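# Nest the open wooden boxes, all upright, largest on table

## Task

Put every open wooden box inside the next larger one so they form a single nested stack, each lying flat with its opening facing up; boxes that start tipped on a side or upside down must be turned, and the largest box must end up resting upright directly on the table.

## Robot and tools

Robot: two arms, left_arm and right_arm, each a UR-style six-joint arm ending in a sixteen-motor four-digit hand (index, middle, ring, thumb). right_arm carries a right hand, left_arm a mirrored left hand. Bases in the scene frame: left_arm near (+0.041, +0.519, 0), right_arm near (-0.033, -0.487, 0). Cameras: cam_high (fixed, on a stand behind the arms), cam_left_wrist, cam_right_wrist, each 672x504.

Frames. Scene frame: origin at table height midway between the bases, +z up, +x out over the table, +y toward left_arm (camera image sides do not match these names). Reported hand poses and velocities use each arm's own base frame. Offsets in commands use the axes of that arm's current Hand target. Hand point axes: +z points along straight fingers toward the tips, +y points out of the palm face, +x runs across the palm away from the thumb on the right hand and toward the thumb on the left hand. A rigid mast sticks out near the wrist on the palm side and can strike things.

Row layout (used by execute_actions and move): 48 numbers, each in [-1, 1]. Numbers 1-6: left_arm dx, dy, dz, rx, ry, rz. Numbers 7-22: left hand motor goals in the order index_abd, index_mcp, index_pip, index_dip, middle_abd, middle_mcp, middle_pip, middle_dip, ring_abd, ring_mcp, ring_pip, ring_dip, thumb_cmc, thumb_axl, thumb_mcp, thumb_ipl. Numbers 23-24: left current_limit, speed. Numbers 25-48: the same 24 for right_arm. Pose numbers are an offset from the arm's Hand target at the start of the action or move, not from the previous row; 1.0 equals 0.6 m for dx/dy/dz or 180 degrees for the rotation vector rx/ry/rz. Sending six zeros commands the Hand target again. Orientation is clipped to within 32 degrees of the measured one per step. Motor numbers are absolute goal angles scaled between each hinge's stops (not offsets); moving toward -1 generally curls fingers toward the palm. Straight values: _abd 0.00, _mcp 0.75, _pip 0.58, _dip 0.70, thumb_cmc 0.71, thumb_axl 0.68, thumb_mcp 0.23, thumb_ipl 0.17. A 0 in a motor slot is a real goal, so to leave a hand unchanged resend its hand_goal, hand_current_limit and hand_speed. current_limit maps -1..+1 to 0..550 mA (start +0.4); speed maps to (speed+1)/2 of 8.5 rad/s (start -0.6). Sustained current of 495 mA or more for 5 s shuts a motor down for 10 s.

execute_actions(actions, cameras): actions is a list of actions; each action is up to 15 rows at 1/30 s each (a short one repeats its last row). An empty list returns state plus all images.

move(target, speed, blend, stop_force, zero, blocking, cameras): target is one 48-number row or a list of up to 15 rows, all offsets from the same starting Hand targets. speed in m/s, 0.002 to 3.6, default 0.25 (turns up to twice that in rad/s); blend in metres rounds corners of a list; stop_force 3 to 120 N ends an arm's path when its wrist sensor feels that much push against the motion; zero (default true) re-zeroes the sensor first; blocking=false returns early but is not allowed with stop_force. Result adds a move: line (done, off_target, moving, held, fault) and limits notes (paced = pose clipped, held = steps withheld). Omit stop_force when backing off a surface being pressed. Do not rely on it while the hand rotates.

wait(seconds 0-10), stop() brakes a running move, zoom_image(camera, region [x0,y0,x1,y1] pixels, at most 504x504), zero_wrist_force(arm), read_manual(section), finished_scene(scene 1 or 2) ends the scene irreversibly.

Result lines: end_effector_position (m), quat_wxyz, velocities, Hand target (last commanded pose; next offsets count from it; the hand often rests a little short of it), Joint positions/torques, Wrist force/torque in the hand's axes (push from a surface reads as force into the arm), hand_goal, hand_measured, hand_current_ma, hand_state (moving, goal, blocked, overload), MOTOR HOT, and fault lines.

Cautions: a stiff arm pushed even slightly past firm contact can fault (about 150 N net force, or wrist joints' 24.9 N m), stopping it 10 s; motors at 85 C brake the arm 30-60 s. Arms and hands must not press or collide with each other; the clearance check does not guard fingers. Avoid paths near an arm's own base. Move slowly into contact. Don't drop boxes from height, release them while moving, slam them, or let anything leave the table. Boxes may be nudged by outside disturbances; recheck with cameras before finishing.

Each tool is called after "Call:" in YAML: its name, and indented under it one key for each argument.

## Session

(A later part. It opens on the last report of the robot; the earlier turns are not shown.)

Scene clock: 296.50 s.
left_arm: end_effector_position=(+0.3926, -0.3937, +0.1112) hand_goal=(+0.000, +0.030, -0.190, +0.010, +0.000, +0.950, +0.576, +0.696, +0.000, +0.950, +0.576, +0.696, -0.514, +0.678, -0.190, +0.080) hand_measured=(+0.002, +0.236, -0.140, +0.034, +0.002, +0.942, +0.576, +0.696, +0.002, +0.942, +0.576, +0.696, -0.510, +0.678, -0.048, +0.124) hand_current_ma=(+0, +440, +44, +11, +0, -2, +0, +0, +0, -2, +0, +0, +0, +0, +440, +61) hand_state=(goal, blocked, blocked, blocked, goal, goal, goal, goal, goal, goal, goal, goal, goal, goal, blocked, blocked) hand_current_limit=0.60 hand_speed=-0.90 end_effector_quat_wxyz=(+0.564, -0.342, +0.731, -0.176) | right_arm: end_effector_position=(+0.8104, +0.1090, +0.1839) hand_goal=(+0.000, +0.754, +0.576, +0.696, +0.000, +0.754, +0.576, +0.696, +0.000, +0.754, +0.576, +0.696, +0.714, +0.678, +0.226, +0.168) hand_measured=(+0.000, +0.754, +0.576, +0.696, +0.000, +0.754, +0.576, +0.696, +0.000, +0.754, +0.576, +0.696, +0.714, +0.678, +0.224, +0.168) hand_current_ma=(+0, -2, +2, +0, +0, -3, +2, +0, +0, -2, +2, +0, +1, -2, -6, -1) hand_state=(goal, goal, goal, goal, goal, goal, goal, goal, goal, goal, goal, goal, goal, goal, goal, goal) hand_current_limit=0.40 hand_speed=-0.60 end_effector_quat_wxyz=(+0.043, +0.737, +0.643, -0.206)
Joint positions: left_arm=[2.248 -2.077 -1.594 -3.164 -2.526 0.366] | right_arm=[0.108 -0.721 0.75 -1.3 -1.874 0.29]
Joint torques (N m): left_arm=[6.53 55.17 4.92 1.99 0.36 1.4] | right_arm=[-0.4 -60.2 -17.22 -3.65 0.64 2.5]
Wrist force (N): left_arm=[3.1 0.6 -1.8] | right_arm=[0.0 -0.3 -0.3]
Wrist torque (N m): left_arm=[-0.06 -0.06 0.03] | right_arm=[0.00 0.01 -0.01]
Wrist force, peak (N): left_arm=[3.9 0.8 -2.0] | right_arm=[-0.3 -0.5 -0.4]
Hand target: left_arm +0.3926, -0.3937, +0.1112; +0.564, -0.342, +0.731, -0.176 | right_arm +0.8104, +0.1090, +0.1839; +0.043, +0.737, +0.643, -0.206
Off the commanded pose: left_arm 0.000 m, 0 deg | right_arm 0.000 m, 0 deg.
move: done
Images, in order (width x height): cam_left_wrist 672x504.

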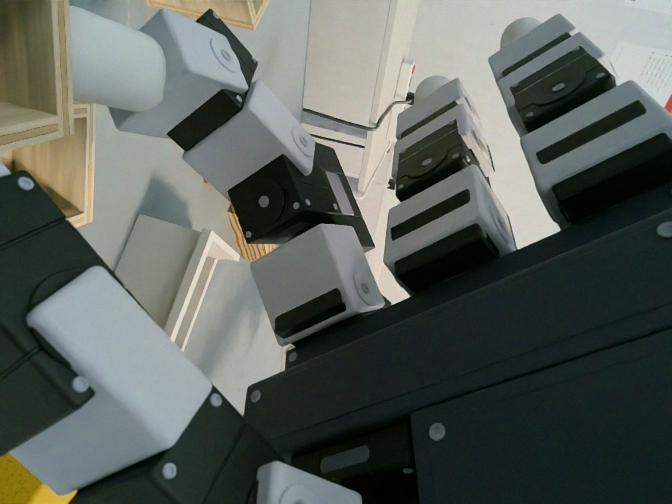

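Call:
move:
  target: [0.0832,-0.0805,0.0577,0.0079,0.0071,0.0033,0,0.03,-0.19,0.01,0,0.95,0.576,0.696,0,0.95,0.576,0.696,-0.514,0.678,-0.19,0.08,0.6,-0.9,0,0,0,0,0,0,0,0.754,0.576,0.696,0,0.754,0.576,0.696,0,0.754,0.576,0.696,0.714,0.678,0.226,0.168,0.4,-0.6]
  speed: 0.15
  cameras: ["cam_left_wrist","cam_high"]

Call:
zoom_image:
  camera: "cam_left_wrist"
  region: [0, 0, 200, 200]

Call:
zoom_image:
  camera: "cam_high"
  region: [320, 160, 390, 230]

Scene clock: 301.00 s.
left_arm: end_effector_position=(+0.4333, -0.4581, +0.0966) hand_goal=(+0.000, +0.030, -0.190, +0.010, +0.000, +0.950, +0.576, +0.696, +0.000, +0.950, +0.576, +0.696, -0.514, +0.678, -0.190, +0.080) hand_measured=(+0.002, +0.236, -0.140, +0.034, +0.002, +0.942, +0.576, +0.696, +0.002, +0.942, +0.576, +0.696, -0.510, +0.678, -0.048, +0.124) hand_current_ma=(+0, +440, +44, +11, +0, -2, +0, +0, +0, -2, +0, +0, +0, +0, +440, +61) hand_state=(goal, blocked, blocked, blocked, goal, goal, goal, goal, goal, goal, goal, goal, goal, goal, blocked, blocked) hand_current_limit=0.60 hand_speed=-0.90 end_effector_quat_wxyz=(+0.561, -0.329, +0.737, -0.186) | right_arm: end_effector_position=(+0.8104, +0.1090, +0.1839) hand_goal=(+0.000, +0.754, +0.576, +0.696, +0.000, +0.754, +0.576, +0.696, +0.000, +0.754, +0.576, +0.696, +0.714, +0.678, +0.226, +0.168) hand_measured=(+0.000, +0.754, +0.576, +0.696, +0.000, +0.754, +0.576, +0.696, +0.000, +0.754, +0.576, +0.696, +0.714, +0.678, +0.224, +0.168) hand_current_ma=(+0, -2, +2, +0, +0, -3, +2, +0, +0, -2, +2, +0, +1, -2, -6, -1) hand_state=(goal, goal, goal, goal, goal, goal, goal, goal, goal, goal, goal, goal, goal, goal, goal, goal) hand_current_limit=0.40 hand_speed=-0.60 end_effector_quat_wxyz=(+0.043, +0.737, +0.643, -0.206)
Joint positions: left_arm=[2.236 -2.236 -1.367 -3.215 -2.506 0.387] | right_arm=[0.108 -0.721 0.75 -1.3 -1.874 0.29]
Joint torques (N m): left_arm=[-8.71 37.01 33.99 -2.77 0.04 -1.02] | right_arm=[-0.43 -60.78 -17.52 -3.63 0.72 2.2]
Wrist force (N): left_arm=[3.5 0.5 -1.9] | right_arm=[0.0 -0.4 -0.3]
Wrist torque (N m): left_arm=[-0.04 -0.14 0.10] | right_arm=[-0.02 -0.01 -0.01]
Wrist force, peak (N): left_arm=[4.0 0.0 -1.3] | right_arm=[-0.3 -0.5 -0.5]
Hand target: left_arm +0.4333, -0.4581, +0.0966; +0.561, -0.329, +0.737, -0.186 | right_arm +0.8104, +0.1090, +0.1839; +0.043, +0.737, +0.643, -0.206
Off the commanded pose: left_arm 0.000 m, 0 deg | right_arm 0.000 m, 0 deg.
move: done
Images, in order (width x height): cam_high 672x504, cam_left_wrist 672x504.

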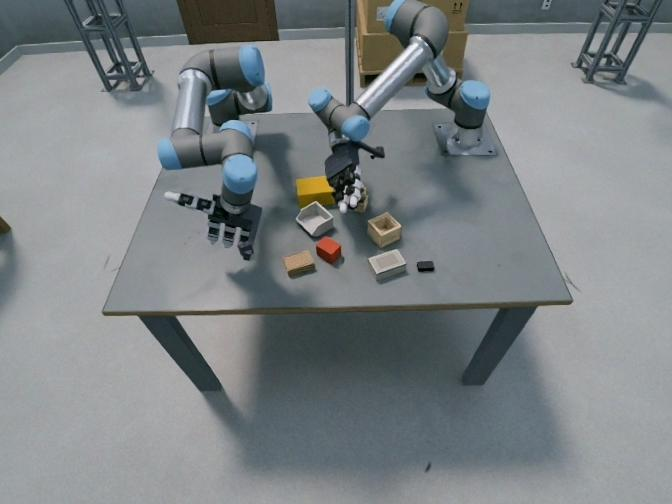

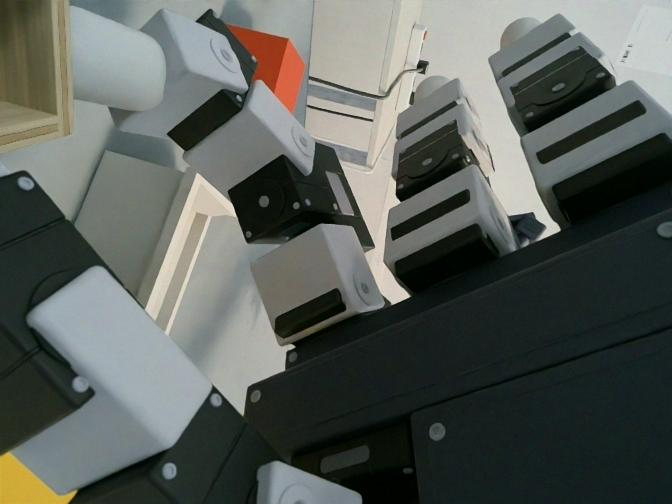

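Scaled by 2.520.

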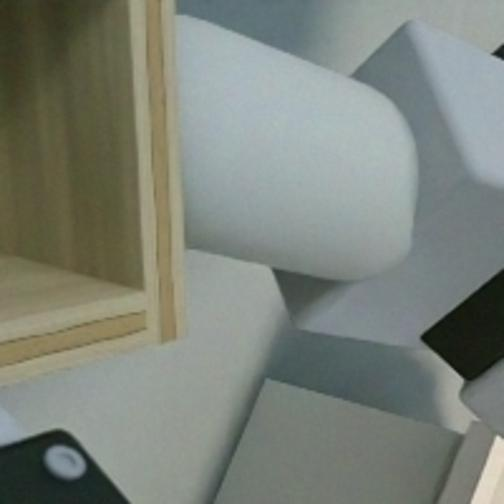

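Scaled by 7.200.

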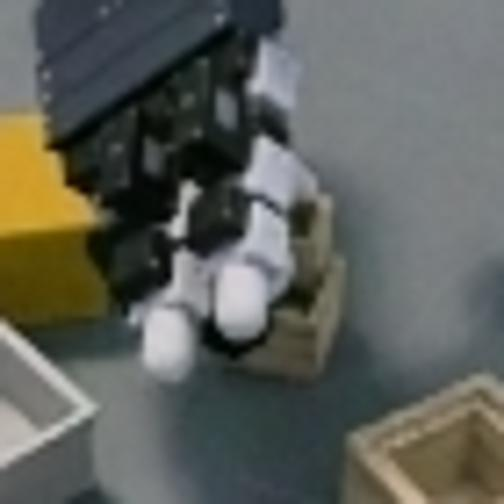

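Call:
move:
  target: [0.0037,0.0033,0.0015,0,0,0,0,0.03,-0.19,0.01,0,0.95,0.576,0.696,0,0.95,0.576,0.696,-0.514,0.678,-0.19,0.08,0.6,-0.9,0,0,0,0,0,0,0,0.754,0.576,0.696,0,0.754,0.576,0.696,0,0.754,0.576,0.696,0.714,0.678,0.226,0.168,0.4,-0.6]
  speed: 0.02
  stop_force: 3
  cameras: ["cam_left_wrist"]

Call:
zoom_image:
  camera: "cam_left_wrist"
  region: [0, 60, 120, 180]

Scene clock: 309.30 s.
left_arm: end_effector_position=(+0.4333, -0.4582, +0.0935) hand_goal=(+0.000, +0.030, -0.190, +0.010, +0.000, +0.950, +0.576, +0.696, +0.000, +0.950, +0.576, +0.696, -0.514, +0.678, -0.190, +0.080) hand_measured=(+0.002, +0.236, -0.140, +0.034, +0.002, +0.942, +0.576, +0.696, +0.002, +0.942, +0.576, +0.696, -0.510, +0.678, -0.048, +0.124) hand_current_ma=(+0, +440, +44, +11, +0, -2, +0, +0, +0, -2, +0, +0, +0, +0, +440, +61) hand_state=(goal, blocked, blocked, blocked, goal, goal, goal, goal, goal, goal, goal, goal, goal, goal, blocked, blocked) hand_current_limit=0.60 hand_speed=-0.90 end_effector_quat_wxyz=(+0.561, -0.329, +0.737, -0.186) | right_arm: end_effector_position=(+0.8104, +0.1090, +0.1839) hand_goal=(+0.000, +0.754, +0.576, +0.696, +0.000, +0.754, +0.576, +0.696, +0.000, +0.754, +0.576, +0.696, +0.714, +0.678, +0.226, +0.168) hand_measured=(+0.000, +0.754, +0.576, +0.696, +0.000, +0.754, +0.576, +0.696, +0.000, +0.754, +0.576, +0.696, +0.714, +0.678, +0.224, +0.168) hand_current_ma=(+0, -2, +2, +0, +0, -3, +2, +0, +0, -2, +2, +0, +1, -2, -6, -1) hand_state=(goal, goal, goal, goal, goal, goal, goal, goal, goal, goal, goal, goal, goal, goal, goal, goal) hand_current_limit=0.40 hand_speed=-0.60 end_effector_quat_wxyz=(+0.043, +0.737, +0.643, -0.206)
Joint positions: left_arm=[2.236 -2.239 -1.37 -3.209 -2.506 0.387] | right_arm=[0.108 -0.721 0.75 -1.3 -1.874 0.29]
Joint torques (N m): left_arm=[-8.65 36.57 5.5 2.14 -2.33 -0.93] | right_arm=[-0.51 -60.01 -17.31 -3.77 0.66 2.26]
Wrist force (N): left_arm=[3.7 0.8 -1.7] | right_arm=[-0.2 0.0 -0.4]
Wrist torque (N m): left_arm=[-0.02 -0.16 0.13] | right_arm=[0.03 0.03 -0.01]
Wrist force, peak (N): left_arm=[3.7 0.8 -2.1] | right_arm=[-0.1 -0.1 -0.8]
Hand target: left_arm +0.4333, -0.4582, +0.0935; +0.561, -0.329, +0.737, -0.186 | right_arm +0.8104, +0.1090, +0.1839; +0.043, +0.737, +0.643, -0.206
Off the commanded pose: left_arm 0.000 m, 0 deg | right_arm 0.000 m, 0 deg.
move: done
Images, in order (width x height): cam_left_wrist 672x504.

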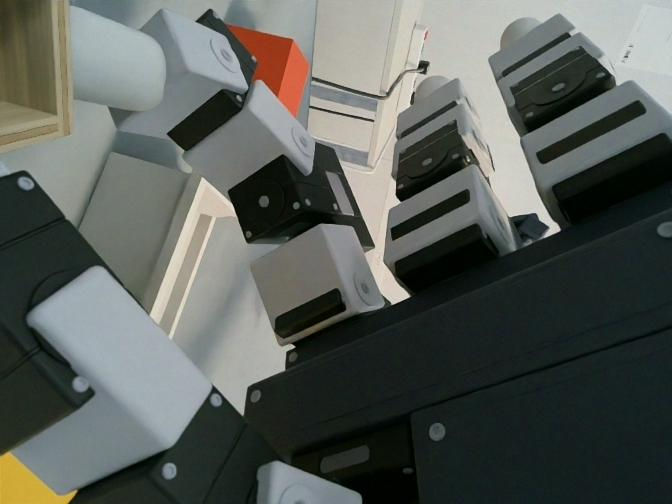

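Scaled by 4.200.

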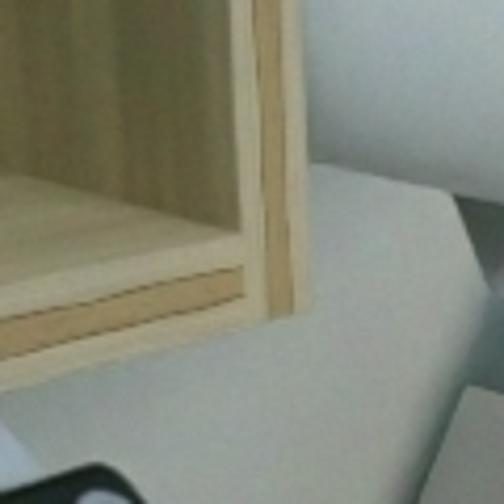

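Call:
move:
  target: [-0.0271,0.0287,-0.0142,0,0,0,0,0.03,-0.19,0.01,0,0.95,0.576,0.696,0,0.95,0.576,0.696,-0.514,0.678,-0.19,0.08,0.6,-0.9,0,0,0,0,0,0,0,0.754,0.576,0.696,0,0.754,0.576,0.696,0,0.754,0.576,0.696,0.714,0.678,0.226,0.168,0.4,-0.6]
  speed: 0.1
  cameras: ["cam_left_wrist"]

Call:
zoom_image:
  camera: "cam_left_wrist"
  region: [0, 60, 150, 210]

Scene clock: 312.27 s.
left_arm: end_effector_position=(+0.4230, -0.4354, +0.0964) hand_goal=(+0.000, +0.030, -0.190, +0.010, +0.000, +0.950, +0.576, +0.696, +0.000, +0.950, +0.576, +0.696, -0.514, +0.678, -0.190, +0.080) hand_measured=(+0.002, +0.236, -0.140, +0.034, +0.002, +0.942, +0.576, +0.696, +0.002, +0.942, +0.576, +0.696, -0.510, +0.678, -0.048, +0.124) hand_current_ma=(+0, +440, +44, +11, +0, -2, +0, +0, +0, -2, +0, +0, +0, +0, +440, +61) hand_state=(goal, blocked, blocked, blocked, goal, goal, goal, goal, goal, goal, goal, goal, goal, goal, blocked, blocked) hand_current_limit=0.60 hand_speed=-0.90 end_effector_quat_wxyz=(+0.561, -0.329, +0.737, -0.186) | right_arm: end_effector_position=(+0.8104, +0.1090, +0.1839) hand_goal=(+0.000, +0.754, +0.576, +0.696, +0.000, +0.754, +0.576, +0.696, +0.000, +0.754, +0.576, +0.696, +0.714, +0.678, +0.226, +0.168) hand_measured=(+0.000, +0.754, +0.576, +0.696, +0.000, +0.754, +0.576, +0.696, +0.000, +0.754, +0.576, +0.696, +0.714, +0.678, +0.224, +0.168) hand_current_ma=(+0, -2, +2, +0, +0, -3, +2, +0, +0, -2, +2, +0, +1, -2, -6, -1) hand_state=(goal, goal, goal, goal, goal, goal, goal, goal, goal, goal, goal, goal, goal, goal, goal, goal) hand_current_limit=0.40 hand_speed=-0.60 end_effector_quat_wxyz=(+0.043, +0.737, +0.643, -0.206)
Joint positions: left_arm=[2.247 -2.18 -1.463 -3.167 -2.497 0.396] | right_arm=[0.108 -0.721 0.75 -1.3 -1.874 0.29]
Joint torques (N m): left_arm=[6.61 62.43 5.8 2.04 0.5 1.24] | right_arm=[-0.26 -60.01 -17.54 -3.69 0.67 2.49]
Wrist force (N): left_arm=[3.1 0.5 -1.7] | right_arm=[0.0 -0.2 -0.2]
Wrist torque (N m): left_arm=[-0.07 -0.07 0.04] | right_arm=[0.00 0.00 -0.01]
Wrist force, peak (N): left_arm=[3.8 0.8 -2.0] | right_arm=[0.0 -0.4 -0.7]
Hand target: left_arm +0.4229, -0.4354, +0.0964; +0.561, -0.329, +0.737, -0.186 | right_arm +0.8104, +0.1090, +0.1839; +0.043, +0.737, +0.643, -0.206
Off the commanded pose: left_arm 0.000 m, 0 deg | right_arm 0.000 m, 0 deg.
move: done
Images, in order (width x height): cam_left_wrist 672x504.

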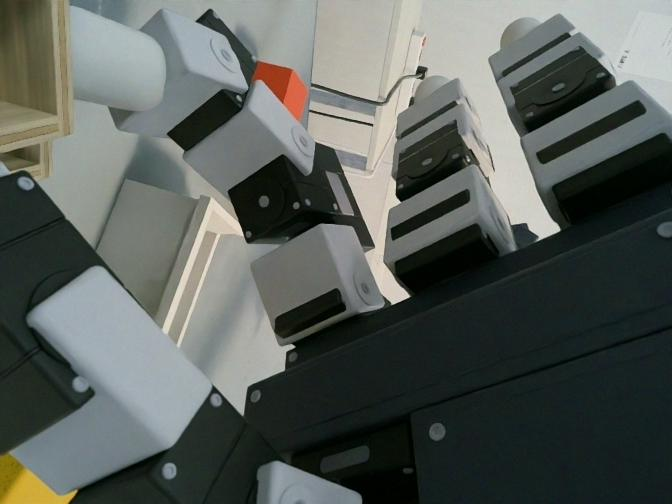

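Scaled by 3.360.

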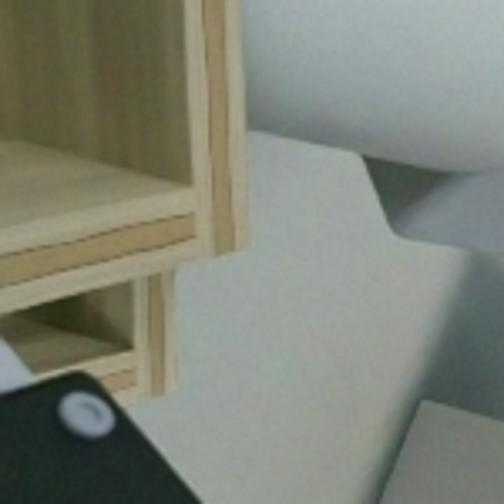

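Call:
move:
  target: [0.023,-0.0332,0.0168,0,0,0,0,0.03,-0.19,0.01,0,0.95,0.576,0.696,0,0.95,0.576,0.696,-0.514,0.678,-0.19,0.08,0.6,-0.9,0,0,0,0,0,0,0,0.754,0.576,0.696,0,0.754,0.576,0.696,0,0.754,0.576,0.696,0.714,0.678,0.226,0.168,0.4,-0.6]
  speed: 0.1

Call:
move:
  target: [0.0165,0.015,0.007,0,0,0,0,0.03,-0.19,0.01,0,0.95,0.576,0.696,0,0.95,0.576,0.696,-0.514,0.678,-0.19,0.08,0.6,-0.9,0,0,0,0,0,0,0,0.754,0.576,0.696,0,0.754,0.576,0.696,0,0.754,0.576,0.696,0.714,0.678,0.226,0.168,0.4,-0.6]
  speed: 0.01
  stop_force: 3
  cameras: ["cam_left_wrist","cam_high"]

Call:
zoom_image:
  camera: "cam_left_wrist"
  region: [0, 0, 200, 200]

Call:
zoom_image:
  camera: "cam_high"
  region: [320, 160, 390, 230]

Scene clock: 315.73 s.
left_arm: end_effector_position=(+0.4359, -0.4582, +0.0965) hand_goal=(+0.000, +0.030, -0.190, +0.010, +0.000, +0.950, +0.576, +0.696, +0.000, +0.950, +0.576, +0.696, -0.514, +0.678, -0.190, +0.080) hand_measured=(+0.002, +0.236, -0.140, +0.034, +0.002, +0.942, +0.576, +0.696, +0.002, +0.942, +0.576, +0.696, -0.510, +0.678, -0.048, +0.124) hand_current_ma=(+0, +440, +44, +11, +0, -2, +0, +0, +0, -2, +0, +0, +0, +0, +440, +61) hand_state=(goal, blocked, blocked, blocked, goal, goal, goal, goal, goal, goal, goal, goal, goal, goal, blocked, blocked) hand_current_limit=0.60 hand_speed=-0.90 end_effector_quat_wxyz=(+0.561, -0.329, +0.737, -0.186) | right_arm: end_effector_position=(+0.8104, +0.1090, +0.1839) hand_goal=(+0.000, +0.754, +0.576, +0.696, +0.000, +0.754, +0.576, +0.696, +0.000, +0.754, +0.576, +0.696, +0.714, +0.678, +0.226, +0.168) hand_measured=(+0.000, +0.754, +0.576, +0.696, +0.000, +0.754, +0.576, +0.696, +0.000, +0.754, +0.576, +0.696, +0.714, +0.678, +0.224, +0.168) hand_current_ma=(+0, -2, +2, +0, +0, -3, +2, +0, +0, -2, +2, +0, +1, -2, -6, -1) hand_state=(goal, goal, goal, goal, goal, goal, goal, goal, goal, goal, goal, goal, goal, goal, goal, goal) hand_current_limit=0.40 hand_speed=-0.60 end_effector_quat_wxyz=(+0.043, +0.737, +0.643, -0.206)
Joint positions: left_arm=[2.24 -2.238 -1.363 -3.214 -2.503 0.39] | right_arm=[0.108 -0.721 0.75 -1.3 -1.874 0.29]
Joint torques (N m): left_arm=[-8.09 38.8 33.59 -2.89 -2.4 -1.21] | right_arm=[0.29 -60.03 -17.29 -3.62 0.75 2.31]
Wrist force (N): left_arm=[3.6 0.4 -1.9] | right_arm=[-0.2 -0.1 -0.3]
Wrist torque (N m): left_arm=[-0.05 -0.15 0.26] | right_arm=[0.01 0.03 -0.02]
Wrist force, peak (N): left_arm=[3.8 0.3 -2.0] | right_arm=[-0.5 -0.1 -0.6]
Hand target: left_arm +0.4359, -0.4582, +0.0965; +0.561, -0.329, +0.737, -0.186 | right_arm +0.8104, +0.1090, +0.1839; +0.043, +0.737, +0.643, -0.206
Off the commanded pose: left_arm 0.000 m, 0 deg | right_arm 0.000 m, 0 deg.
move: done

Scene clock: 317.77 s.
left_arm: end_effector_position=(+0.4358, -0.4583, +0.0883) hand_goal=(+0.000, +0.030, -0.190, +0.010, +0.000, +0.950, +0.576, +0.696, +0.000, +0.950, +0.576, +0.696, -0.514, +0.678, -0.190, +0.080) hand_measured=(+0.002, +0.236, -0.140, +0.034, +0.002, +0.942, +0.576, +0.696, +0.002, +0.942, +0.576, +0.696, -0.526, +0.674, -0.050, +0.124) hand_current_ma=(+0, +440, +44, +11, +0, -2, +0, +0, +0, -2, +0, +0, -3, +0, +440, +61) hand_state=(goal, blocked, blocked, blocked, goal, goal, goal, goal, goal, goal, goal, goal, goal, goal, blocked, blocked) hand_current_limit=0.60 hand_speed=-0.90 end_effector_quat_wxyz=(+0.561, -0.329, +0.737, -0.186) | right_arm: end_effector_position=(+0.8104, +0.1090, +0.1839) hand_goal=(+0.000, +0.754, +0.576, +0.696, +0.000, +0.754, +0.576, +0.696, +0.000, +0.754, +0.576, +0.696, +0.714, +0.678, +0.226, +0.168) hand_measured=(+0.000, +0.754, +0.576, +0.696, +0.000, +0.754, +0.576, +0.696, +0.000, +0.754, +0.576, +0.696, +0.714, +0.678, +0.224, +0.168) hand_current_ma=(+0, -2, +2, +0, +0, -3, +2, +0, +0, -2, +2, +0, +1, -2, -6, -1) hand_state=(goal, goal, goal, goal, goal, goal, goal, goal, goal, goal, goal, goal, goal, goal, goal, goal) hand_current_limit=0.40 hand_speed=-0.60 end_effector_quat_wxyz=(+0.043, +0.737, +0.643, -0.206)
Joint positions: left_arm=[2.24 -2.247 -1.371 -3.197 -2.503 0.389] | right_arm=[0.108 -0.721 0.75 -1.3 -1.874 0.29]
Joint torques (N m): left_arm=[-6.88 64.97 31.9 -2.55 -2.16 -1.01] | right_arm=[-0.61 -59.98 -17.8 -3.6 0.86 2.31]
Wrist force (N): left_arm=[3.1 0.3 -1.8] | right_arm=[0.0 -0.2 -0.3]
Wrist torque (N m): left_arm=[-0.09 -0.10 0.24] | right_arm=[0.00 0.01 -0.01]
Wrist force, peak (N): left_arm=[2.5 -1.9 -2.7] | right_arm=[0.3 -0.4 -0.7]
Hand target: left_arm +0.4358, -0.4583, +0.0883; +0.561, -0.329, +0.737, -0.186 (not the last commanded pose) | right_arm +0.8104, +0.1090, +0.1839; +0.043, +0.737, +0.643, -0.206
Off the commanded pose: left_arm 0.006 m, 0 deg | right_arm 0.000 m, 0 deg.
move: contact (left_arm)
Images, in order (width x height): cam_high 672x504, cam_left_wrist 672x504.

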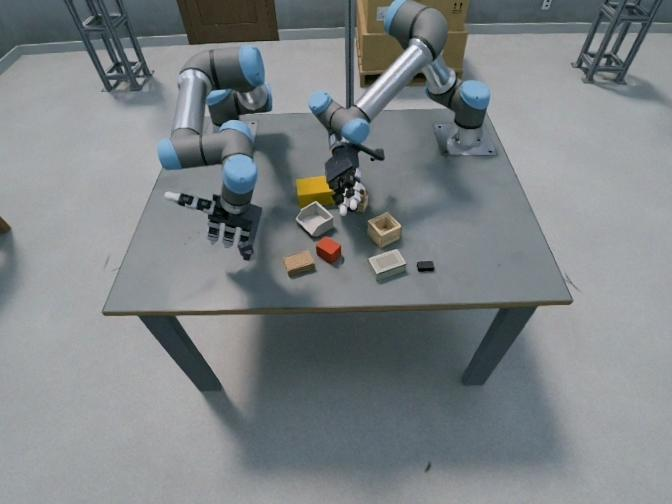

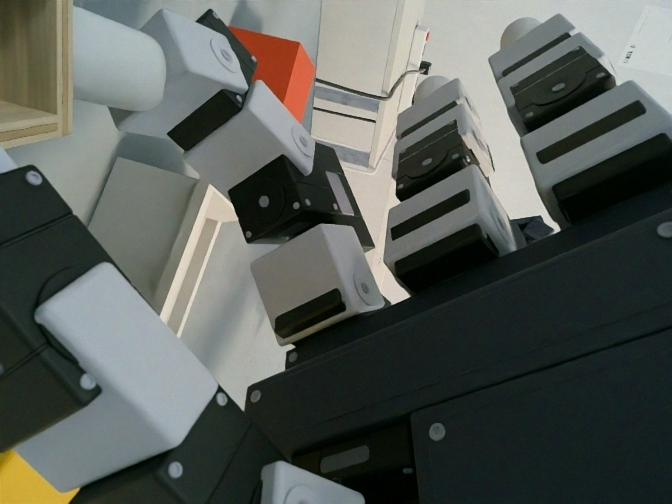

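Scaled by 2.520.

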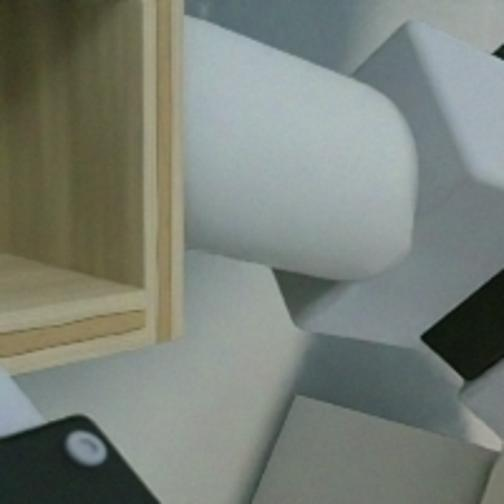

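Scaled by 7.200.

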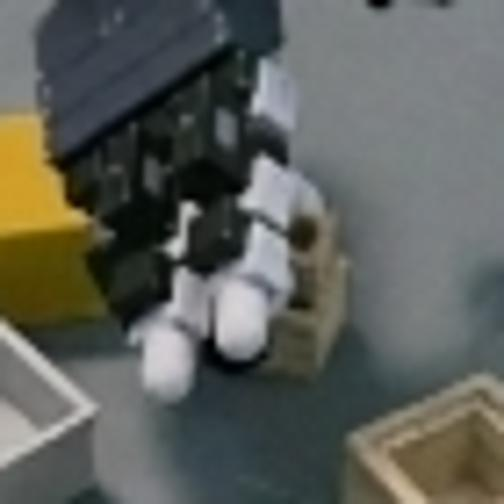

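Call:
move:
  target:
    - [-0.0106,-0.0096,-0.0045,0,0,0,0,0.03,-0.19,0.01,0,0.95,0.576,0.696,0,0.95,0.576,0.696,-0.514,0.678,-0.19,0.08,0.6,-0.9,0,0,0,0,0,0,0,0.754,0.576,0.696,0,0.754,0.576,0.696,0,0.754,0.576,0.696,0.714,0.678,0.226,0.168,0.4,-0.6]
    - [-0.0106,-0.0132,0.003,0,0,0,0,0.03,-0.19,0.01,0,0.95,0.576,0.696,0,0.95,0.576,0.696,-0.514,0.678,-0.19,0.08,0.6,-0.9,0,0,0,0,0,0,0,0.754,0.576,0.696,0,0.754,0.576,0.696,0,0.754,0.576,0.696,0.714,0.678,0.226,0.168,0.4,-0.6]
  speed: 0.04
  cameras: ["cam_left_wrist"]

Call:
move:
  target: [0.02,0.0182,0.0085,0,0,0,0,0.03,-0.19,0.01,0,0.95,0.576,0.696,0,0.95,0.576,0.696,-0.514,0.678,-0.19,0.08,0.6,-0.9,0,0,0,0,0,0,0,0.754,0.576,0.696,0,0.754,0.576,0.696,0,0.754,0.576,0.696,0.714,0.678,0.226,0.168,0.4,-0.6]
  speed: 0.01
  stop_force: 3
  cameras: ["cam_left_wrist","cam_high"]

Call:
zoom_image:
  camera: "cam_left_wrist"
  region: [0, 0, 200, 200]

Call:
zoom_image:
  camera: "cam_high"
  region: [320, 160, 390, 230]

Scene clock: 321.73 s.
left_arm: end_effector_position=(+0.4407, -0.4593, +0.0973) hand_goal=(+0.000, +0.030, -0.190, +0.010, +0.000, +0.950, +0.576, +0.696, +0.000, +0.950, +0.576, +0.696, -0.514, +0.678, -0.190, +0.080) hand_measured=(+0.002, +0.236, -0.140, +0.034, +0.002, +0.942, +0.576, +0.696, +0.002, +0.942, +0.576, +0.696, -0.514, +0.678, -0.050, +0.124) hand_current_ma=(+0, +440, +44, +11, +0, -2, +0, +0, +0, -2, +0, +0, +0, +0, +440, +61) hand_state=(goal, blocked, blocked, blocked, goal, goal, goal, goal, goal, goal, goal, goal, goal, goal, blocked, blocked) hand_current_limit=0.60 hand_speed=-0.90 end_effector_quat_wxyz=(+0.561, -0.329, +0.737, -0.186) | right_arm: end_effector_position=(+0.8104, +0.1090, +0.1839) hand_goal=(+0.000, +0.754, +0.576, +0.696, +0.000, +0.754, +0.576, +0.696, +0.000, +0.754, +0.576, +0.696, +0.714, +0.678, +0.226, +0.168) hand_measured=(+0.000, +0.754, +0.576, +0.696, +0.000, +0.754, +0.576, +0.696, +0.000, +0.754, +0.576, +0.696, +0.714, +0.678, +0.224, +0.168) hand_current_ma=(+0, -2, +2, +0, +0, -3, +2, +0, +0, -2, +2, +0, +1, -2, -6, -1) hand_state=(goal, goal, goal, goal, goal, goal, goal, goal, goal, goal, goal, goal, goal, goal, goal, goal) hand_current_limit=0.40 hand_speed=-0.60 end_effector_quat_wxyz=(+0.043, +0.737, +0.643, -0.206)
Joint positions: left_arm=[2.245 -2.243 -1.352 -3.217 -2.498 0.394] | right_arm=[0.108 -0.721 0.75 -1.3 -1.874 0.29]
Joint torques (N m): left_arm=[6.31 39.29 30.42 -2.97 0.39 1.36] | right_arm=[0.22 -59.82 -16.73 -3.54 0.7 2.42]
Wrist force (N): left_arm=[3.2 0.5 -1.8] | right_arm=[-0.1 -0.2 -0.4]
Wrist torque (N m): left_arm=[-0.06 -0.10 0.03] | right_arm=[0.01 0.02 -0.02]
Wrist force, peak (N): left_arm=[3.6 0.3 -2.1] | right_arm=[-0.1 -0.1 -0.9]
Hand target: left_arm +0.4407, -0.4593, +0.0973; +0.561, -0.329, +0.737, -0.186 | right_arm +0.8104, +0.1090, +0.1839; +0.043, +0.737, +0.643, -0.206
Off the commanded pose: left_arm 0.000 m, 0 deg | right_arm 0.000 m, 0 deg.
move: done
Images, in order (width x height): cam_left_wrist 672x504.

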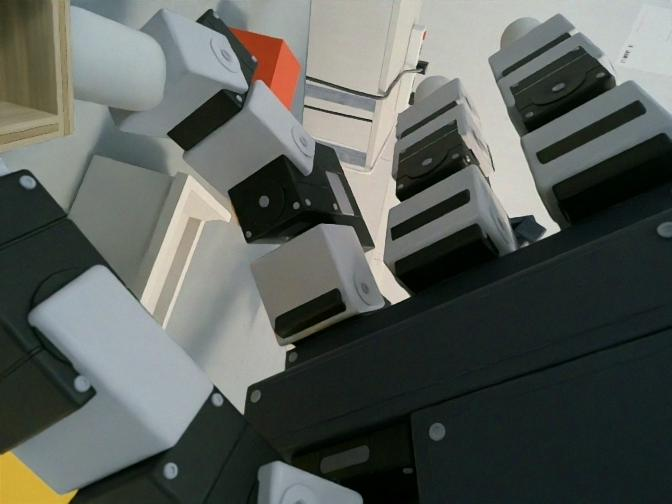

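Scene clock: 324.20 s.
left_arm: end_effector_position=(+0.4407, -0.4594, +0.0803) hand_goal=(+0.000, +0.030, -0.190, +0.010, +0.000, +0.950, +0.576, +0.696, +0.000, +0.950, +0.576, +0.696, -0.514, +0.678, -0.190, +0.080) hand_measured=(+0.002, +0.236, -0.140, +0.034, +0.002, +0.942, +0.576, +0.696, +0.002, +0.942, +0.576, +0.696, -0.514, +0.678, -0.050, +0.124) hand_current_ma=(+0, +440, +44, +11, +0, -2, +0, +0, +0, -2, +0, +0, +0, +0, +440, +61) hand_state=(goal, blocked, blocked, blocked, goal, goal, goal, goal, goal, goal, goal, goal, goal, goal, blocked, blocked) hand_current_limit=0.60 hand_speed=-0.90 end_effector_quat_wxyz=(+0.561, -0.329, +0.737, -0.186) | right_arm: end_effector_position=(+0.8104, +0.1090, +0.1839) hand_goal=(+0.000, +0.754, +0.576, +0.696, +0.000, +0.754, +0.576, +0.696, +0.000, +0.754, +0.576, +0.696, +0.714, +0.678, +0.226, +0.168) hand_measured=(+0.000, +0.754, +0.576, +0.696, +0.000, +0.754, +0.576, +0.696, +0.000, +0.754, +0.576, +0.696, +0.714, +0.678, +0.224, +0.168) hand_current_ma=(+0, -2, +2, +0, +0, -3, +2, +0, +0, -2, +2, +0, +1, -2, -6, -1) hand_state=(goal, goal, goal, goal, goal, goal, goal, goal, goal, goal, goal, goal, goal, goal, goal, goal) hand_current_limit=0.40 hand_speed=-0.60 end_effector_quat_wxyz=(+0.043, +0.737, +0.643, -0.206)
Joint positions: left_arm=[2.245 -2.262 -1.367 -3.183 -2.498 0.394] | right_arm=[0.108 -0.721 0.75 -1.3 -1.874 0.29]
Joint torques (N m): left_arm=[-8.63 38.31 5.37 2.14 -2.27 0.06] | right_arm=[-0.41 -59.78 -17.55 -3.66 0.79 2.35]
Wrist force (N): left_arm=[3.1 1.2 -2.1] | right_arm=[-0.2 0.0 -0.3]
Wrist torque (N m): left_arm=[0.06 -0.09 0.00] | right_arm=[0.02 0.03 -0.02]
Wrist force, peak (N): left_arm=[3.5 0.9 -1.8] | right_arm=[-0.4 -0.5 -0.5]
Hand target: left_arm +0.4407, -0.4594, +0.0803; +0.561, -0.329, +0.737, -0.186 | right_arm +0.8104, +0.1090, +0.1839; +0.043, +0.737, +0.643, -0.206
Off the commanded pose: left_arm 0.000 m, 0 deg | right_arm 0.000 m, 0 deg.
move: done
Images, in order (width x height): cam_high 672x504, cam_left_wrist 672x504.

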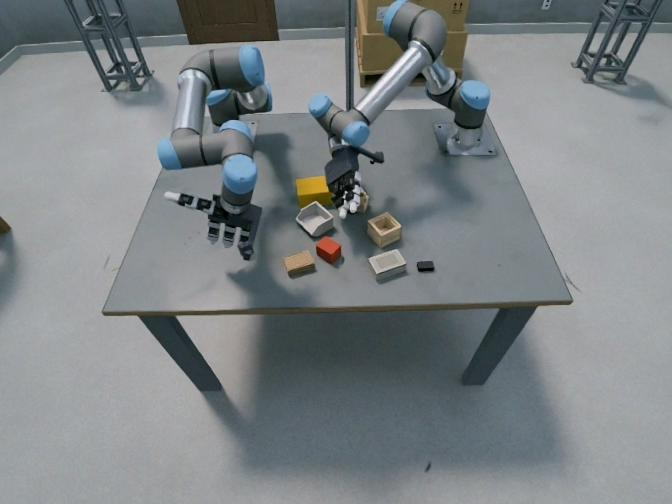

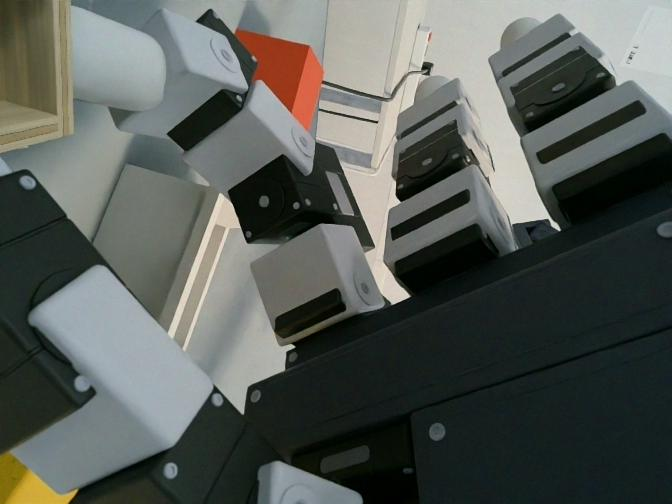

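Scaled by 2.520.

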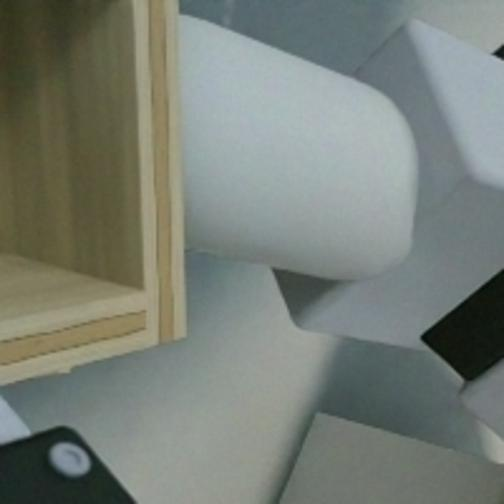

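Scaled by 7.200.

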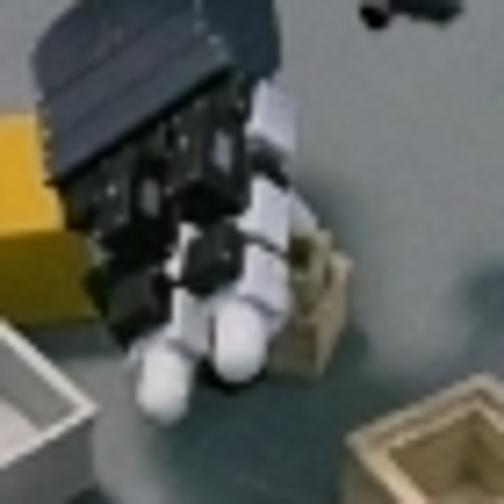

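Call:
move:
  target: [0,0,0,0,0,0,0,0.19,-0.15,0.03,0,0.95,0.576,0.696,0,0.95,0.576,0.696,-0.514,0.678,-0.085,0.11,0.4,-0.92,0,0,0,0,0,0,0,0.754,0.576,0.696,0,0.754,0.576,0.696,0,0.754,0.576,0.696,0.714,0.678,0.226,0.168,0.4,-0.6]
  speed: 0.05

Call:
move:
  target: [0,0,0,0,0,0,0,0.28,-0.13,0.05,0,0.95,0.576,0.696,0,0.95,0.576,0.696,-0.514,0.678,-0.01,0.14,0.4,-0.985,0,0,0,0,0,0,0,0.754,0.576,0.696,0,0.754,0.576,0.696,0,0.754,0.576,0.696,0.714,0.678,0.226,0.168,0.4,-0.6]
  speed: 0.05
  cameras: ["cam_left_wrist","cam_high"]

Call:
zoom_image:
  camera: "cam_left_wrist"
  region: [0, 0, 200, 200]

Call:
zoom_image:
  camera: "cam_high"
  region: [320, 160, 390, 230]

Scene clock: 326.00 s.
left_arm: end_effector_position=(+0.4407, -0.4594, +0.0803) hand_goal=(+0.000, +0.190, -0.150, +0.030, +0.000, +0.950, +0.576, +0.696, +0.000, +0.950, +0.576, +0.696, -0.514, +0.678, -0.084, +0.110) hand_measured=(+0.002, +0.238, -0.124, +0.040, +0.002, +0.942, +0.576, +0.696, +0.002, +0.942, +0.576, +0.696, -0.512, +0.678, -0.052, +0.132) hand_current_ma=(+0, +44, +12, +2, +0, -2, +0, +0, +0, -2, +0, +0, +0, +0, +30, +18) hand_state=(goal, blocked, blocked, goal, goal, goal, goal, goal, goal, goal, goal, goal, goal, goal, moving, blocked) hand_current_limit=0.40 hand_speed=-0.92 end_effector_quat_wxyz=(+0.561, -0.329, +0.737, -0.186) | right_arm: end_effector_position=(+0.8104, +0.1090, +0.1839) hand_goal=(+0.000, +0.754, +0.576, +0.696, +0.000, +0.754, +0.576, +0.696, +0.000, +0.754, +0.576, +0.696, +0.714, +0.678, +0.226, +0.168) hand_measured=(+0.000, +0.754, +0.576, +0.696, +0.000, +0.754, +0.576, +0.696, +0.000, +0.754, +0.576, +0.696, +0.714, +0.678, +0.224, +0.168) hand_current_ma=(+0, -2, +2, +0, +0, -3, +2, +0, +0, -2, +2, +0, +1, -2, -6, -1) hand_state=(goal, goal, goal, goal, goal, goal, goal, goal, goal, goal, goal, goal, goal, goal, goal, goal) hand_current_limit=0.40 hand_speed=-0.60 end_effector_quat_wxyz=(+0.043, +0.737, +0.643, -0.206)
Joint positions: left_arm=[2.245 -2.262 -1.367 -3.183 -2.498 0.394] | right_arm=[0.108 -0.721 0.75 -1.3 -1.874 0.29]
Joint torques (N m): left_arm=[-7.73 38.07 5.94 2.02 -2.21 0.92] | right_arm=[0.38 -59.49 -17.3 -3.53 0.83 2.4]
Wrist force (N): left_arm=[3.1 0.5 -1.9] | right_arm=[0.1 -0.1 -0.4]
Wrist torque (N m): left_arm=[-0.05 -0.09 0.02] | right_arm=[0.03 -0.01 0.01]
Wrist force, peak (N): left_arm=[3.7 0.7 -2.0] | right_arm=[0.0 -0.3 -0.8]
Hand target: left_arm +0.4407, -0.4594, +0.0803; +0.561, -0.329, +0.737, -0.186 | right_arm +0.8104, +0.1090, +0.1839; +0.043, +0.737, +0.643, -0.206
Off the commanded pose: left_arm 0.000 m, 0 deg | right_arm 0.000 m, 0 deg.
move: done

Scene clock: 326.50 s.
left_arm: end_effector_position=(+0.4407, -0.4594, +0.0803) hand_goal=(+0.000, +0.280, -0.130, +0.050, +0.000, +0.950, +0.576, +0.696, +0.000, +0.950, +0.576, +0.696, -0.514, +0.678, -0.010, +0.140) hand_measured=(+0.002, +0.238, -0.122, +0.048, +0.002, +0.942, +0.576, +0.696, +0.002, +0.942, +0.576, +0.696, -0.512, +0.678, -0.050, +0.136) hand_current_ma=(+0, +10, +1, +0, +0, -2, +0, +0, +0, -2, +0, +0, +0, +0, +6, +2) hand_state=(goal, moving, goal, goal, goal, goal, goal, goal, goal, goal, goal, goal, goal, goal, moving, moving) hand_current_limit=0.40 hand_speed=-0.98 end_effector_quat_wxyz=(+0.561, -0.329, +0.737, -0.186) | right_arm: end_effector_position=(+0.8104, +0.1090, +0.1839) hand_goal=(+0.000, +0.754, +0.576, +0.696, +0.000, +0.754, +0.576, +0.696, +0.000, +0.754, +0.576, +0.696, +0.714, +0.678, +0.226, +0.168) hand_measured=(+0.000, +0.754, +0.576, +0.696, +0.000, +0.754, +0.576, +0.696, +0.000, +0.754, +0.576, +0.696, +0.714, +0.678, +0.224, +0.168) hand_current_ma=(+0, -2, +2, +0, +0, -3, +2, +0, +0, -2, +2, +0, +1, -2, -6, -1) hand_state=(goal, goal, goal, goal, goal, goal, goal, goal, goal, goal, goal, goal, goal, goal, goal, goal) hand_current_limit=0.40 hand_speed=-0.60 end_effector_quat_wxyz=(+0.043, +0.737, +0.643, -0.206)
Joint positions: left_arm=[2.245 -2.262 -1.367 -3.183 -2.498 0.394] | right_arm=[0.108 -0.721 0.75 -1.3 -1.874 0.29]
Joint torques (N m): left_arm=[-7.91 37.88 5.93 1.91 -2.26 0.98] | right_arm=[-0.31 -60.42 -16.57 -3.61 0.81 2.41]
Wrist force (N): left_arm=[3.1 0.0 -1.7] | right_arm=[-0.3 0.0 -0.1]
Wrist torque (N m): left_arm=[-0.08 -0.11 0.04] | right_arm=[0.02 0.03 -0.03]
Wrist force, peak (N): left_arm=[3.5 0.3 -1.8] | right_arm=[-0.1 0.0 -0.7]
Hand target: left_arm +0.4407, -0.4594, +0.0803; +0.561, -0.329, +0.737, -0.186 | right_arm +0.8104, +0.1090, +0.1839; +0.043, +0.737, +0.643, -0.206
Off the commanded pose: left_arm 0.000 m, 0 deg | right_arm 0.000 m, 0 deg.
move: done
Images, in order (width x height): cam_high 672x504, cam_left_wrist 672x504.

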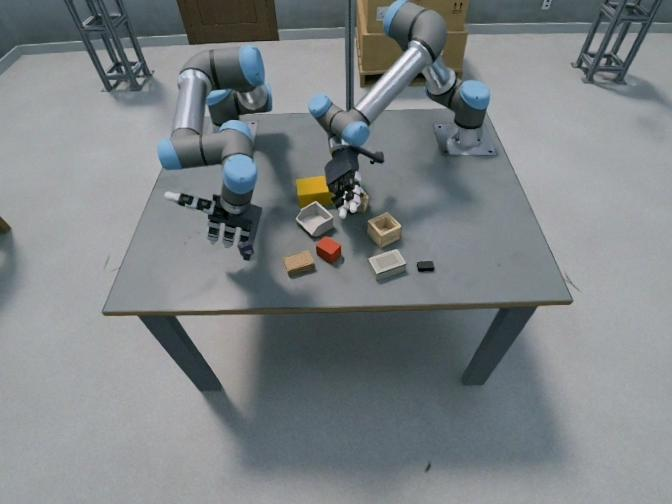

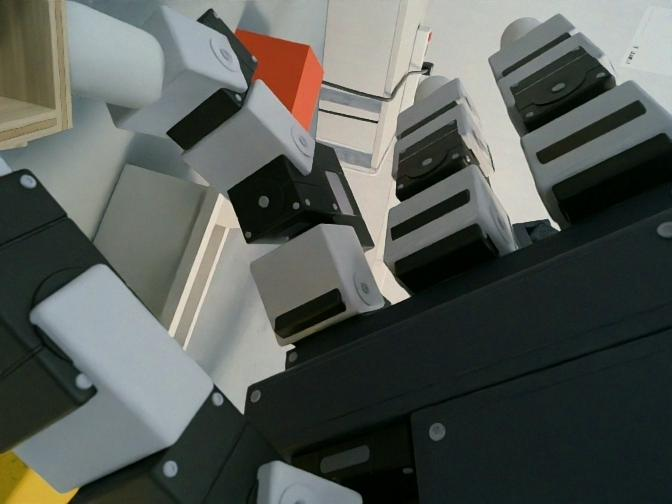

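Scaled by 2.520.

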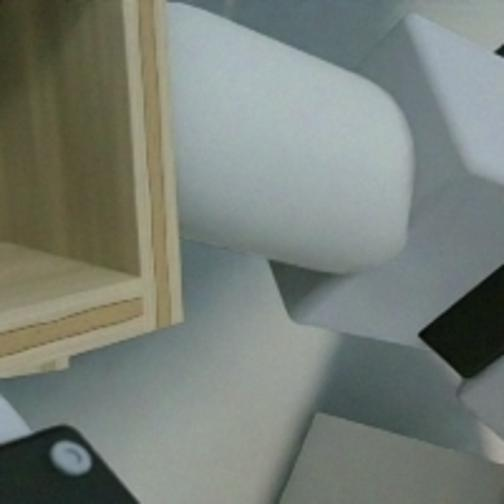

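Scaled by 7.200.

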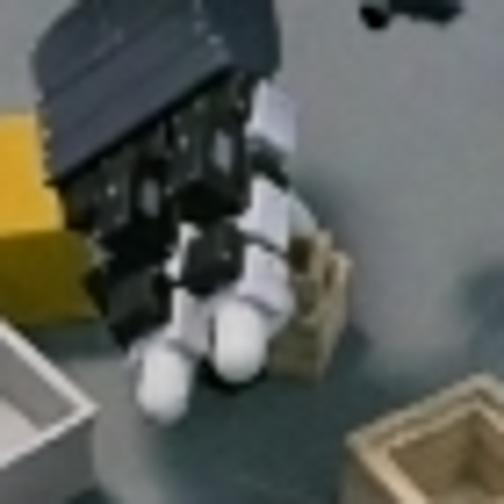

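Call:
wait:
  seconds: 1.5
  cameras: ["cam_left_wrist","cam_high"]

Call:
zoom_image:
  camera: "cam_left_wrist"
  region: [0, 0, 200, 200]

Call:
zoom_image:
  camera: "cam_high"
  region: [320, 160, 390, 230]

Scene clock: 329.83 s.
left_arm: end_effector_position=(+0.4407, -0.4594, +0.0803) hand_goal=(+0.000, +0.280, -0.130, +0.050, +0.000, +0.950, +0.576, +0.696, +0.000, +0.950, +0.576, +0.696, -0.514, +0.678, -0.010, +0.140) hand_measured=(+0.002, +0.270, -0.126, +0.048, +0.002, +0.942, +0.576, +0.696, +0.002, +0.942, +0.576, +0.696, -0.510, +0.678, -0.012, +0.140) hand_current_ma=(+0, -2, +0, +0, +0, -2, +0, +0, +0, -2, +0, +0, +0, +0, +0, +0) hand_state=(goal, goal, goal, goal, goal, goal, goal, goal, goal, goal, goal, goal, goal, goal, goal, goal) hand_current_limit=0.40 hand_speed=-0.98 end_effector_quat_wxyz=(+0.561, -0.329, +0.737, -0.186) | right_arm: end_effector_position=(+0.8104, +0.1090, +0.1839) hand_goal=(+0.000, +0.754, +0.576, +0.696, +0.000, +0.754, +0.576, +0.696, +0.000, +0.754, +0.576, +0.696, +0.714, +0.678, +0.226, +0.168) hand_measured=(+0.000, +0.754, +0.576, +0.696, +0.000, +0.754, +0.576, +0.696, +0.000, +0.754, +0.576, +0.696, +0.714, +0.678, +0.224, +0.168) hand_current_ma=(+0, -2, +2, +0, +0, -3, +2, +0, +0, -2, +2, +0, +1, -2, -6, -1) hand_state=(goal, goal, goal, goal, goal, goal, goal, goal, goal, goal, goal, goal, goal, goal, goal, goal) hand_current_limit=0.40 hand_speed=-0.60 end_effector_quat_wxyz=(+0.043, +0.737, +0.643, -0.206)
Joint positions: left_arm=[2.245 -2.262 -1.367 -3.183 -2.498 0.394] | right_arm=[0.108 -0.721 0.75 -1.3 -1.874 0.29]
Joint torques (N m): left_arm=[-7.32 38.19 6.18 1.14 -2.01 0.86] | right_arm=[-0.07 -60.14 -18.06 -3.67 0.69 2.37]
Wrist force (N): left_arm=[3.2 0.4 -1.9] | right_arm=[-0.1 0.1 -0.1]
Wrist torque (N m): left_arm=[-0.05 -0.11 0.04] | right_arm=[0.02 0.01 0.00]
Wrist force, peak (N): left_arm=[3.8 0.5 -1.8] | right_arm=[0.1 -0.2 -0.8]
Hand target: left_arm +0.4407, -0.4594, +0.0803; +0.561, -0.329, +0.737, -0.186 | right_arm +0.8104, +0.1090, +0.1839; +0.043, +0.737, +0.643, -0.206
Off the commanded pose: left_arm 0.000 m, 0 deg | right_arm 0.000 m, 0 deg.
wait: 1.50 s; at rest from the start
Images, in order (width x height): cam_high 672x504, cam_left_wrist 672x504.

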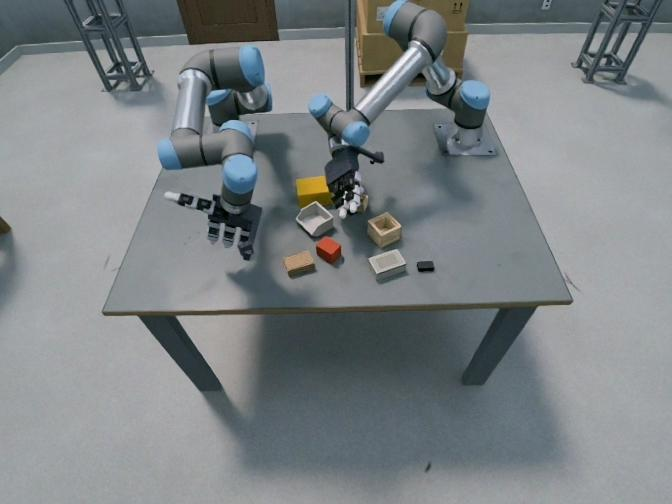

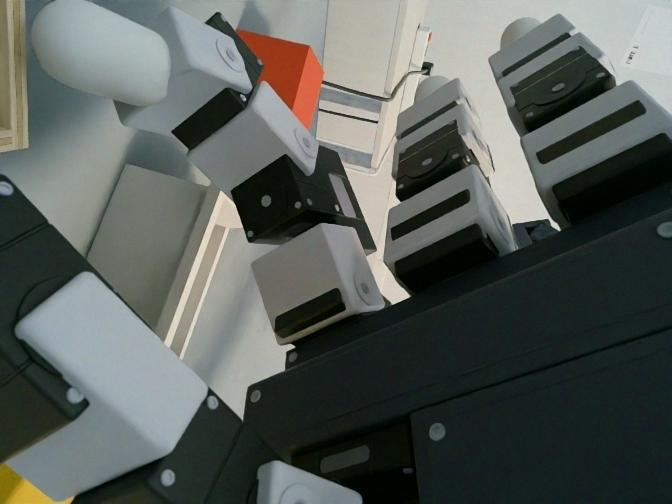

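Scaled by 2.520.

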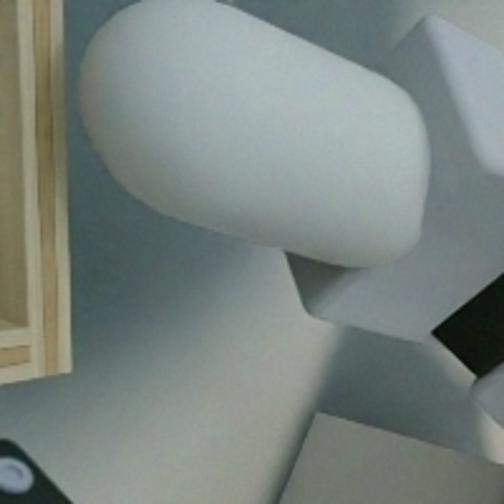

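Scaled by 7.200.

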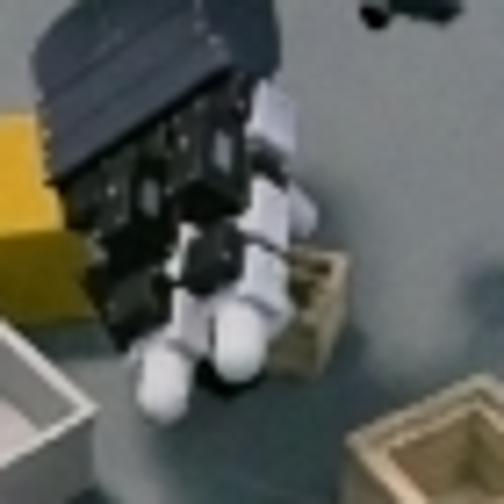

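Call:
move:
  target:
    - [-0.0047,-0.0043,-0.002,0,0,0,0,0.47,-0.116,0.03,0,0.95,0.576,0.696,0,0.95,0.576,0.696,-0.514,0.678,0.09,0.16,0.4,-0.88,0,0,0,0,0,0,0,0.754,0.576,0.696,0,0.754,0.576,0.696,0,0.754,0.576,0.696,0.714,0.678,0.226,0.168,0.4,-0.6]
    - [-0.0118,-0.0118,0.0041,0,0,0,0,0.47,-0.116,0.03,0,0.95,0.576,0.696,0,0.95,0.576,0.696,-0.514,0.678,0.09,0.16,0.4,-0.88,0,0,0,0,0,0,0,0.754,0.576,0.696,0,0.754,0.576,0.696,0,0.754,0.576,0.696,0.714,0.678,0.226,0.168,0.4,-0.6]
  speed: 0.05
  cameras: ["cam_left_wrist","cam_high"]

Call:
zoom_image:
  camera: "cam_high"
  region: [320, 160, 390, 230]

Scene clock: 335.10 s.
left_arm: end_effector_position=(+0.4460, -0.4593, +0.0890) hand_goal=(+0.000, +0.470, -0.116, +0.030, +0.000, +0.950, +0.576, +0.696, +0.000, +0.950, +0.576, +0.696, -0.514, +0.678, +0.090, +0.160) hand_measured=(+0.002, +0.458, -0.118, +0.032, +0.002, +0.942, +0.576, +0.696, +0.002, +0.942, +0.576, +0.696, -0.510, +0.678, +0.086, +0.158) hand_current_ma=(+0, -3, +0, +0, +0, -2, +0, +0, +0, -2, +0, +0, +0, +0, +0, +0) hand_state=(goal, goal, goal, goal, goal, goal, goal, goal, goal, goal, goal, goal, goal, goal, goal, goal) hand_current_limit=0.40 hand_speed=-0.88 end_effector_quat_wxyz=(+0.561, -0.329, +0.737, -0.186) | right_arm: end_effector_position=(+0.8104, +0.1090, +0.1839) hand_goal=(+0.000, +0.754, +0.576, +0.696, +0.000, +0.754, +0.576, +0.696, +0.000, +0.754, +0.576, +0.696, +0.714, +0.678, +0.226, +0.168) hand_measured=(+0.000, +0.754, +0.576, +0.696, +0.000, +0.754, +0.576, +0.696, +0.000, +0.754, +0.576, +0.696, +0.714, +0.678, +0.224, +0.168) hand_current_ma=(+0, -2, +2, +0, +0, -3, +2, +0, +0, -2, +2, +0, +1, -2, -6, -1) hand_state=(goal, goal, goal, goal, goal, goal, goal, goal, goal, goal, goal, goal, goal, goal, goal, goal) hand_current_limit=0.40 hand_speed=-0.60 end_effector_quat_wxyz=(+0.043, +0.737, +0.643, -0.206)
Joint positions: left_arm=[2.252 -2.256 -1.352 -3.199 -2.492 0.4] | right_arm=[0.108 -0.721 0.75 -1.3 -1.874 0.29]
Joint torques (N m): left_arm=[7.45 64.24 31.49 -2.76 0.48 1.3] | right_arm=[0.54 -60.16 -17.44 -3.55 0.94 2.34]
Wrist force (N): left_arm=[3.3 0.4 -2.1] | right_arm=[0.1 -0.1 -0.4]
Wrist torque (N m): left_arm=[-0.06 -0.11 0.06] | right_arm=[0.03 0.00 0.01]
Wrist force, peak (N): left_arm=[3.5 0.5 -2.2] | right_arm=[-0.3 -0.4 -0.7]
Hand target: left_arm +0.4461, -0.4593, +0.0891; +0.561, -0.329, +0.737, -0.186 | right_arm +0.8104, +0.1090, +0.1839; +0.043, +0.737, +0.643, -0.206
Off the commanded pose: left_arm 0.000 m, 0 deg | right_arm 0.000 m, 0 deg.
move: done
Images, in order (width x height): cam_high 672x504, cam_left_wrist 672x504.

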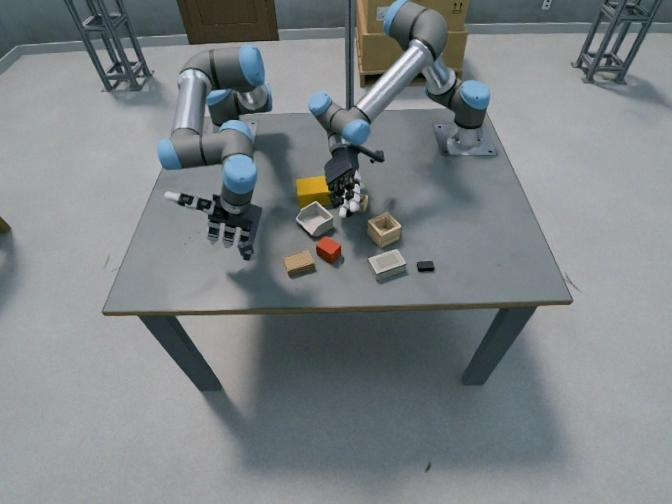

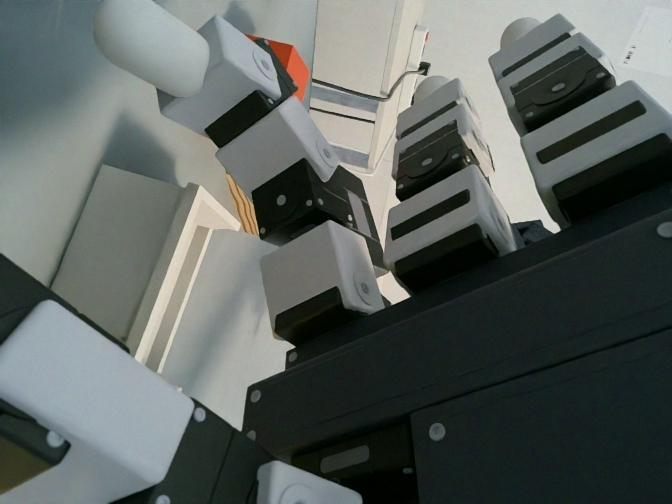

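Scaled by 7.200.

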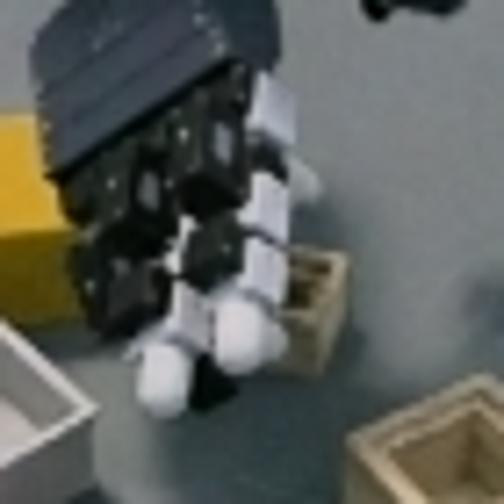

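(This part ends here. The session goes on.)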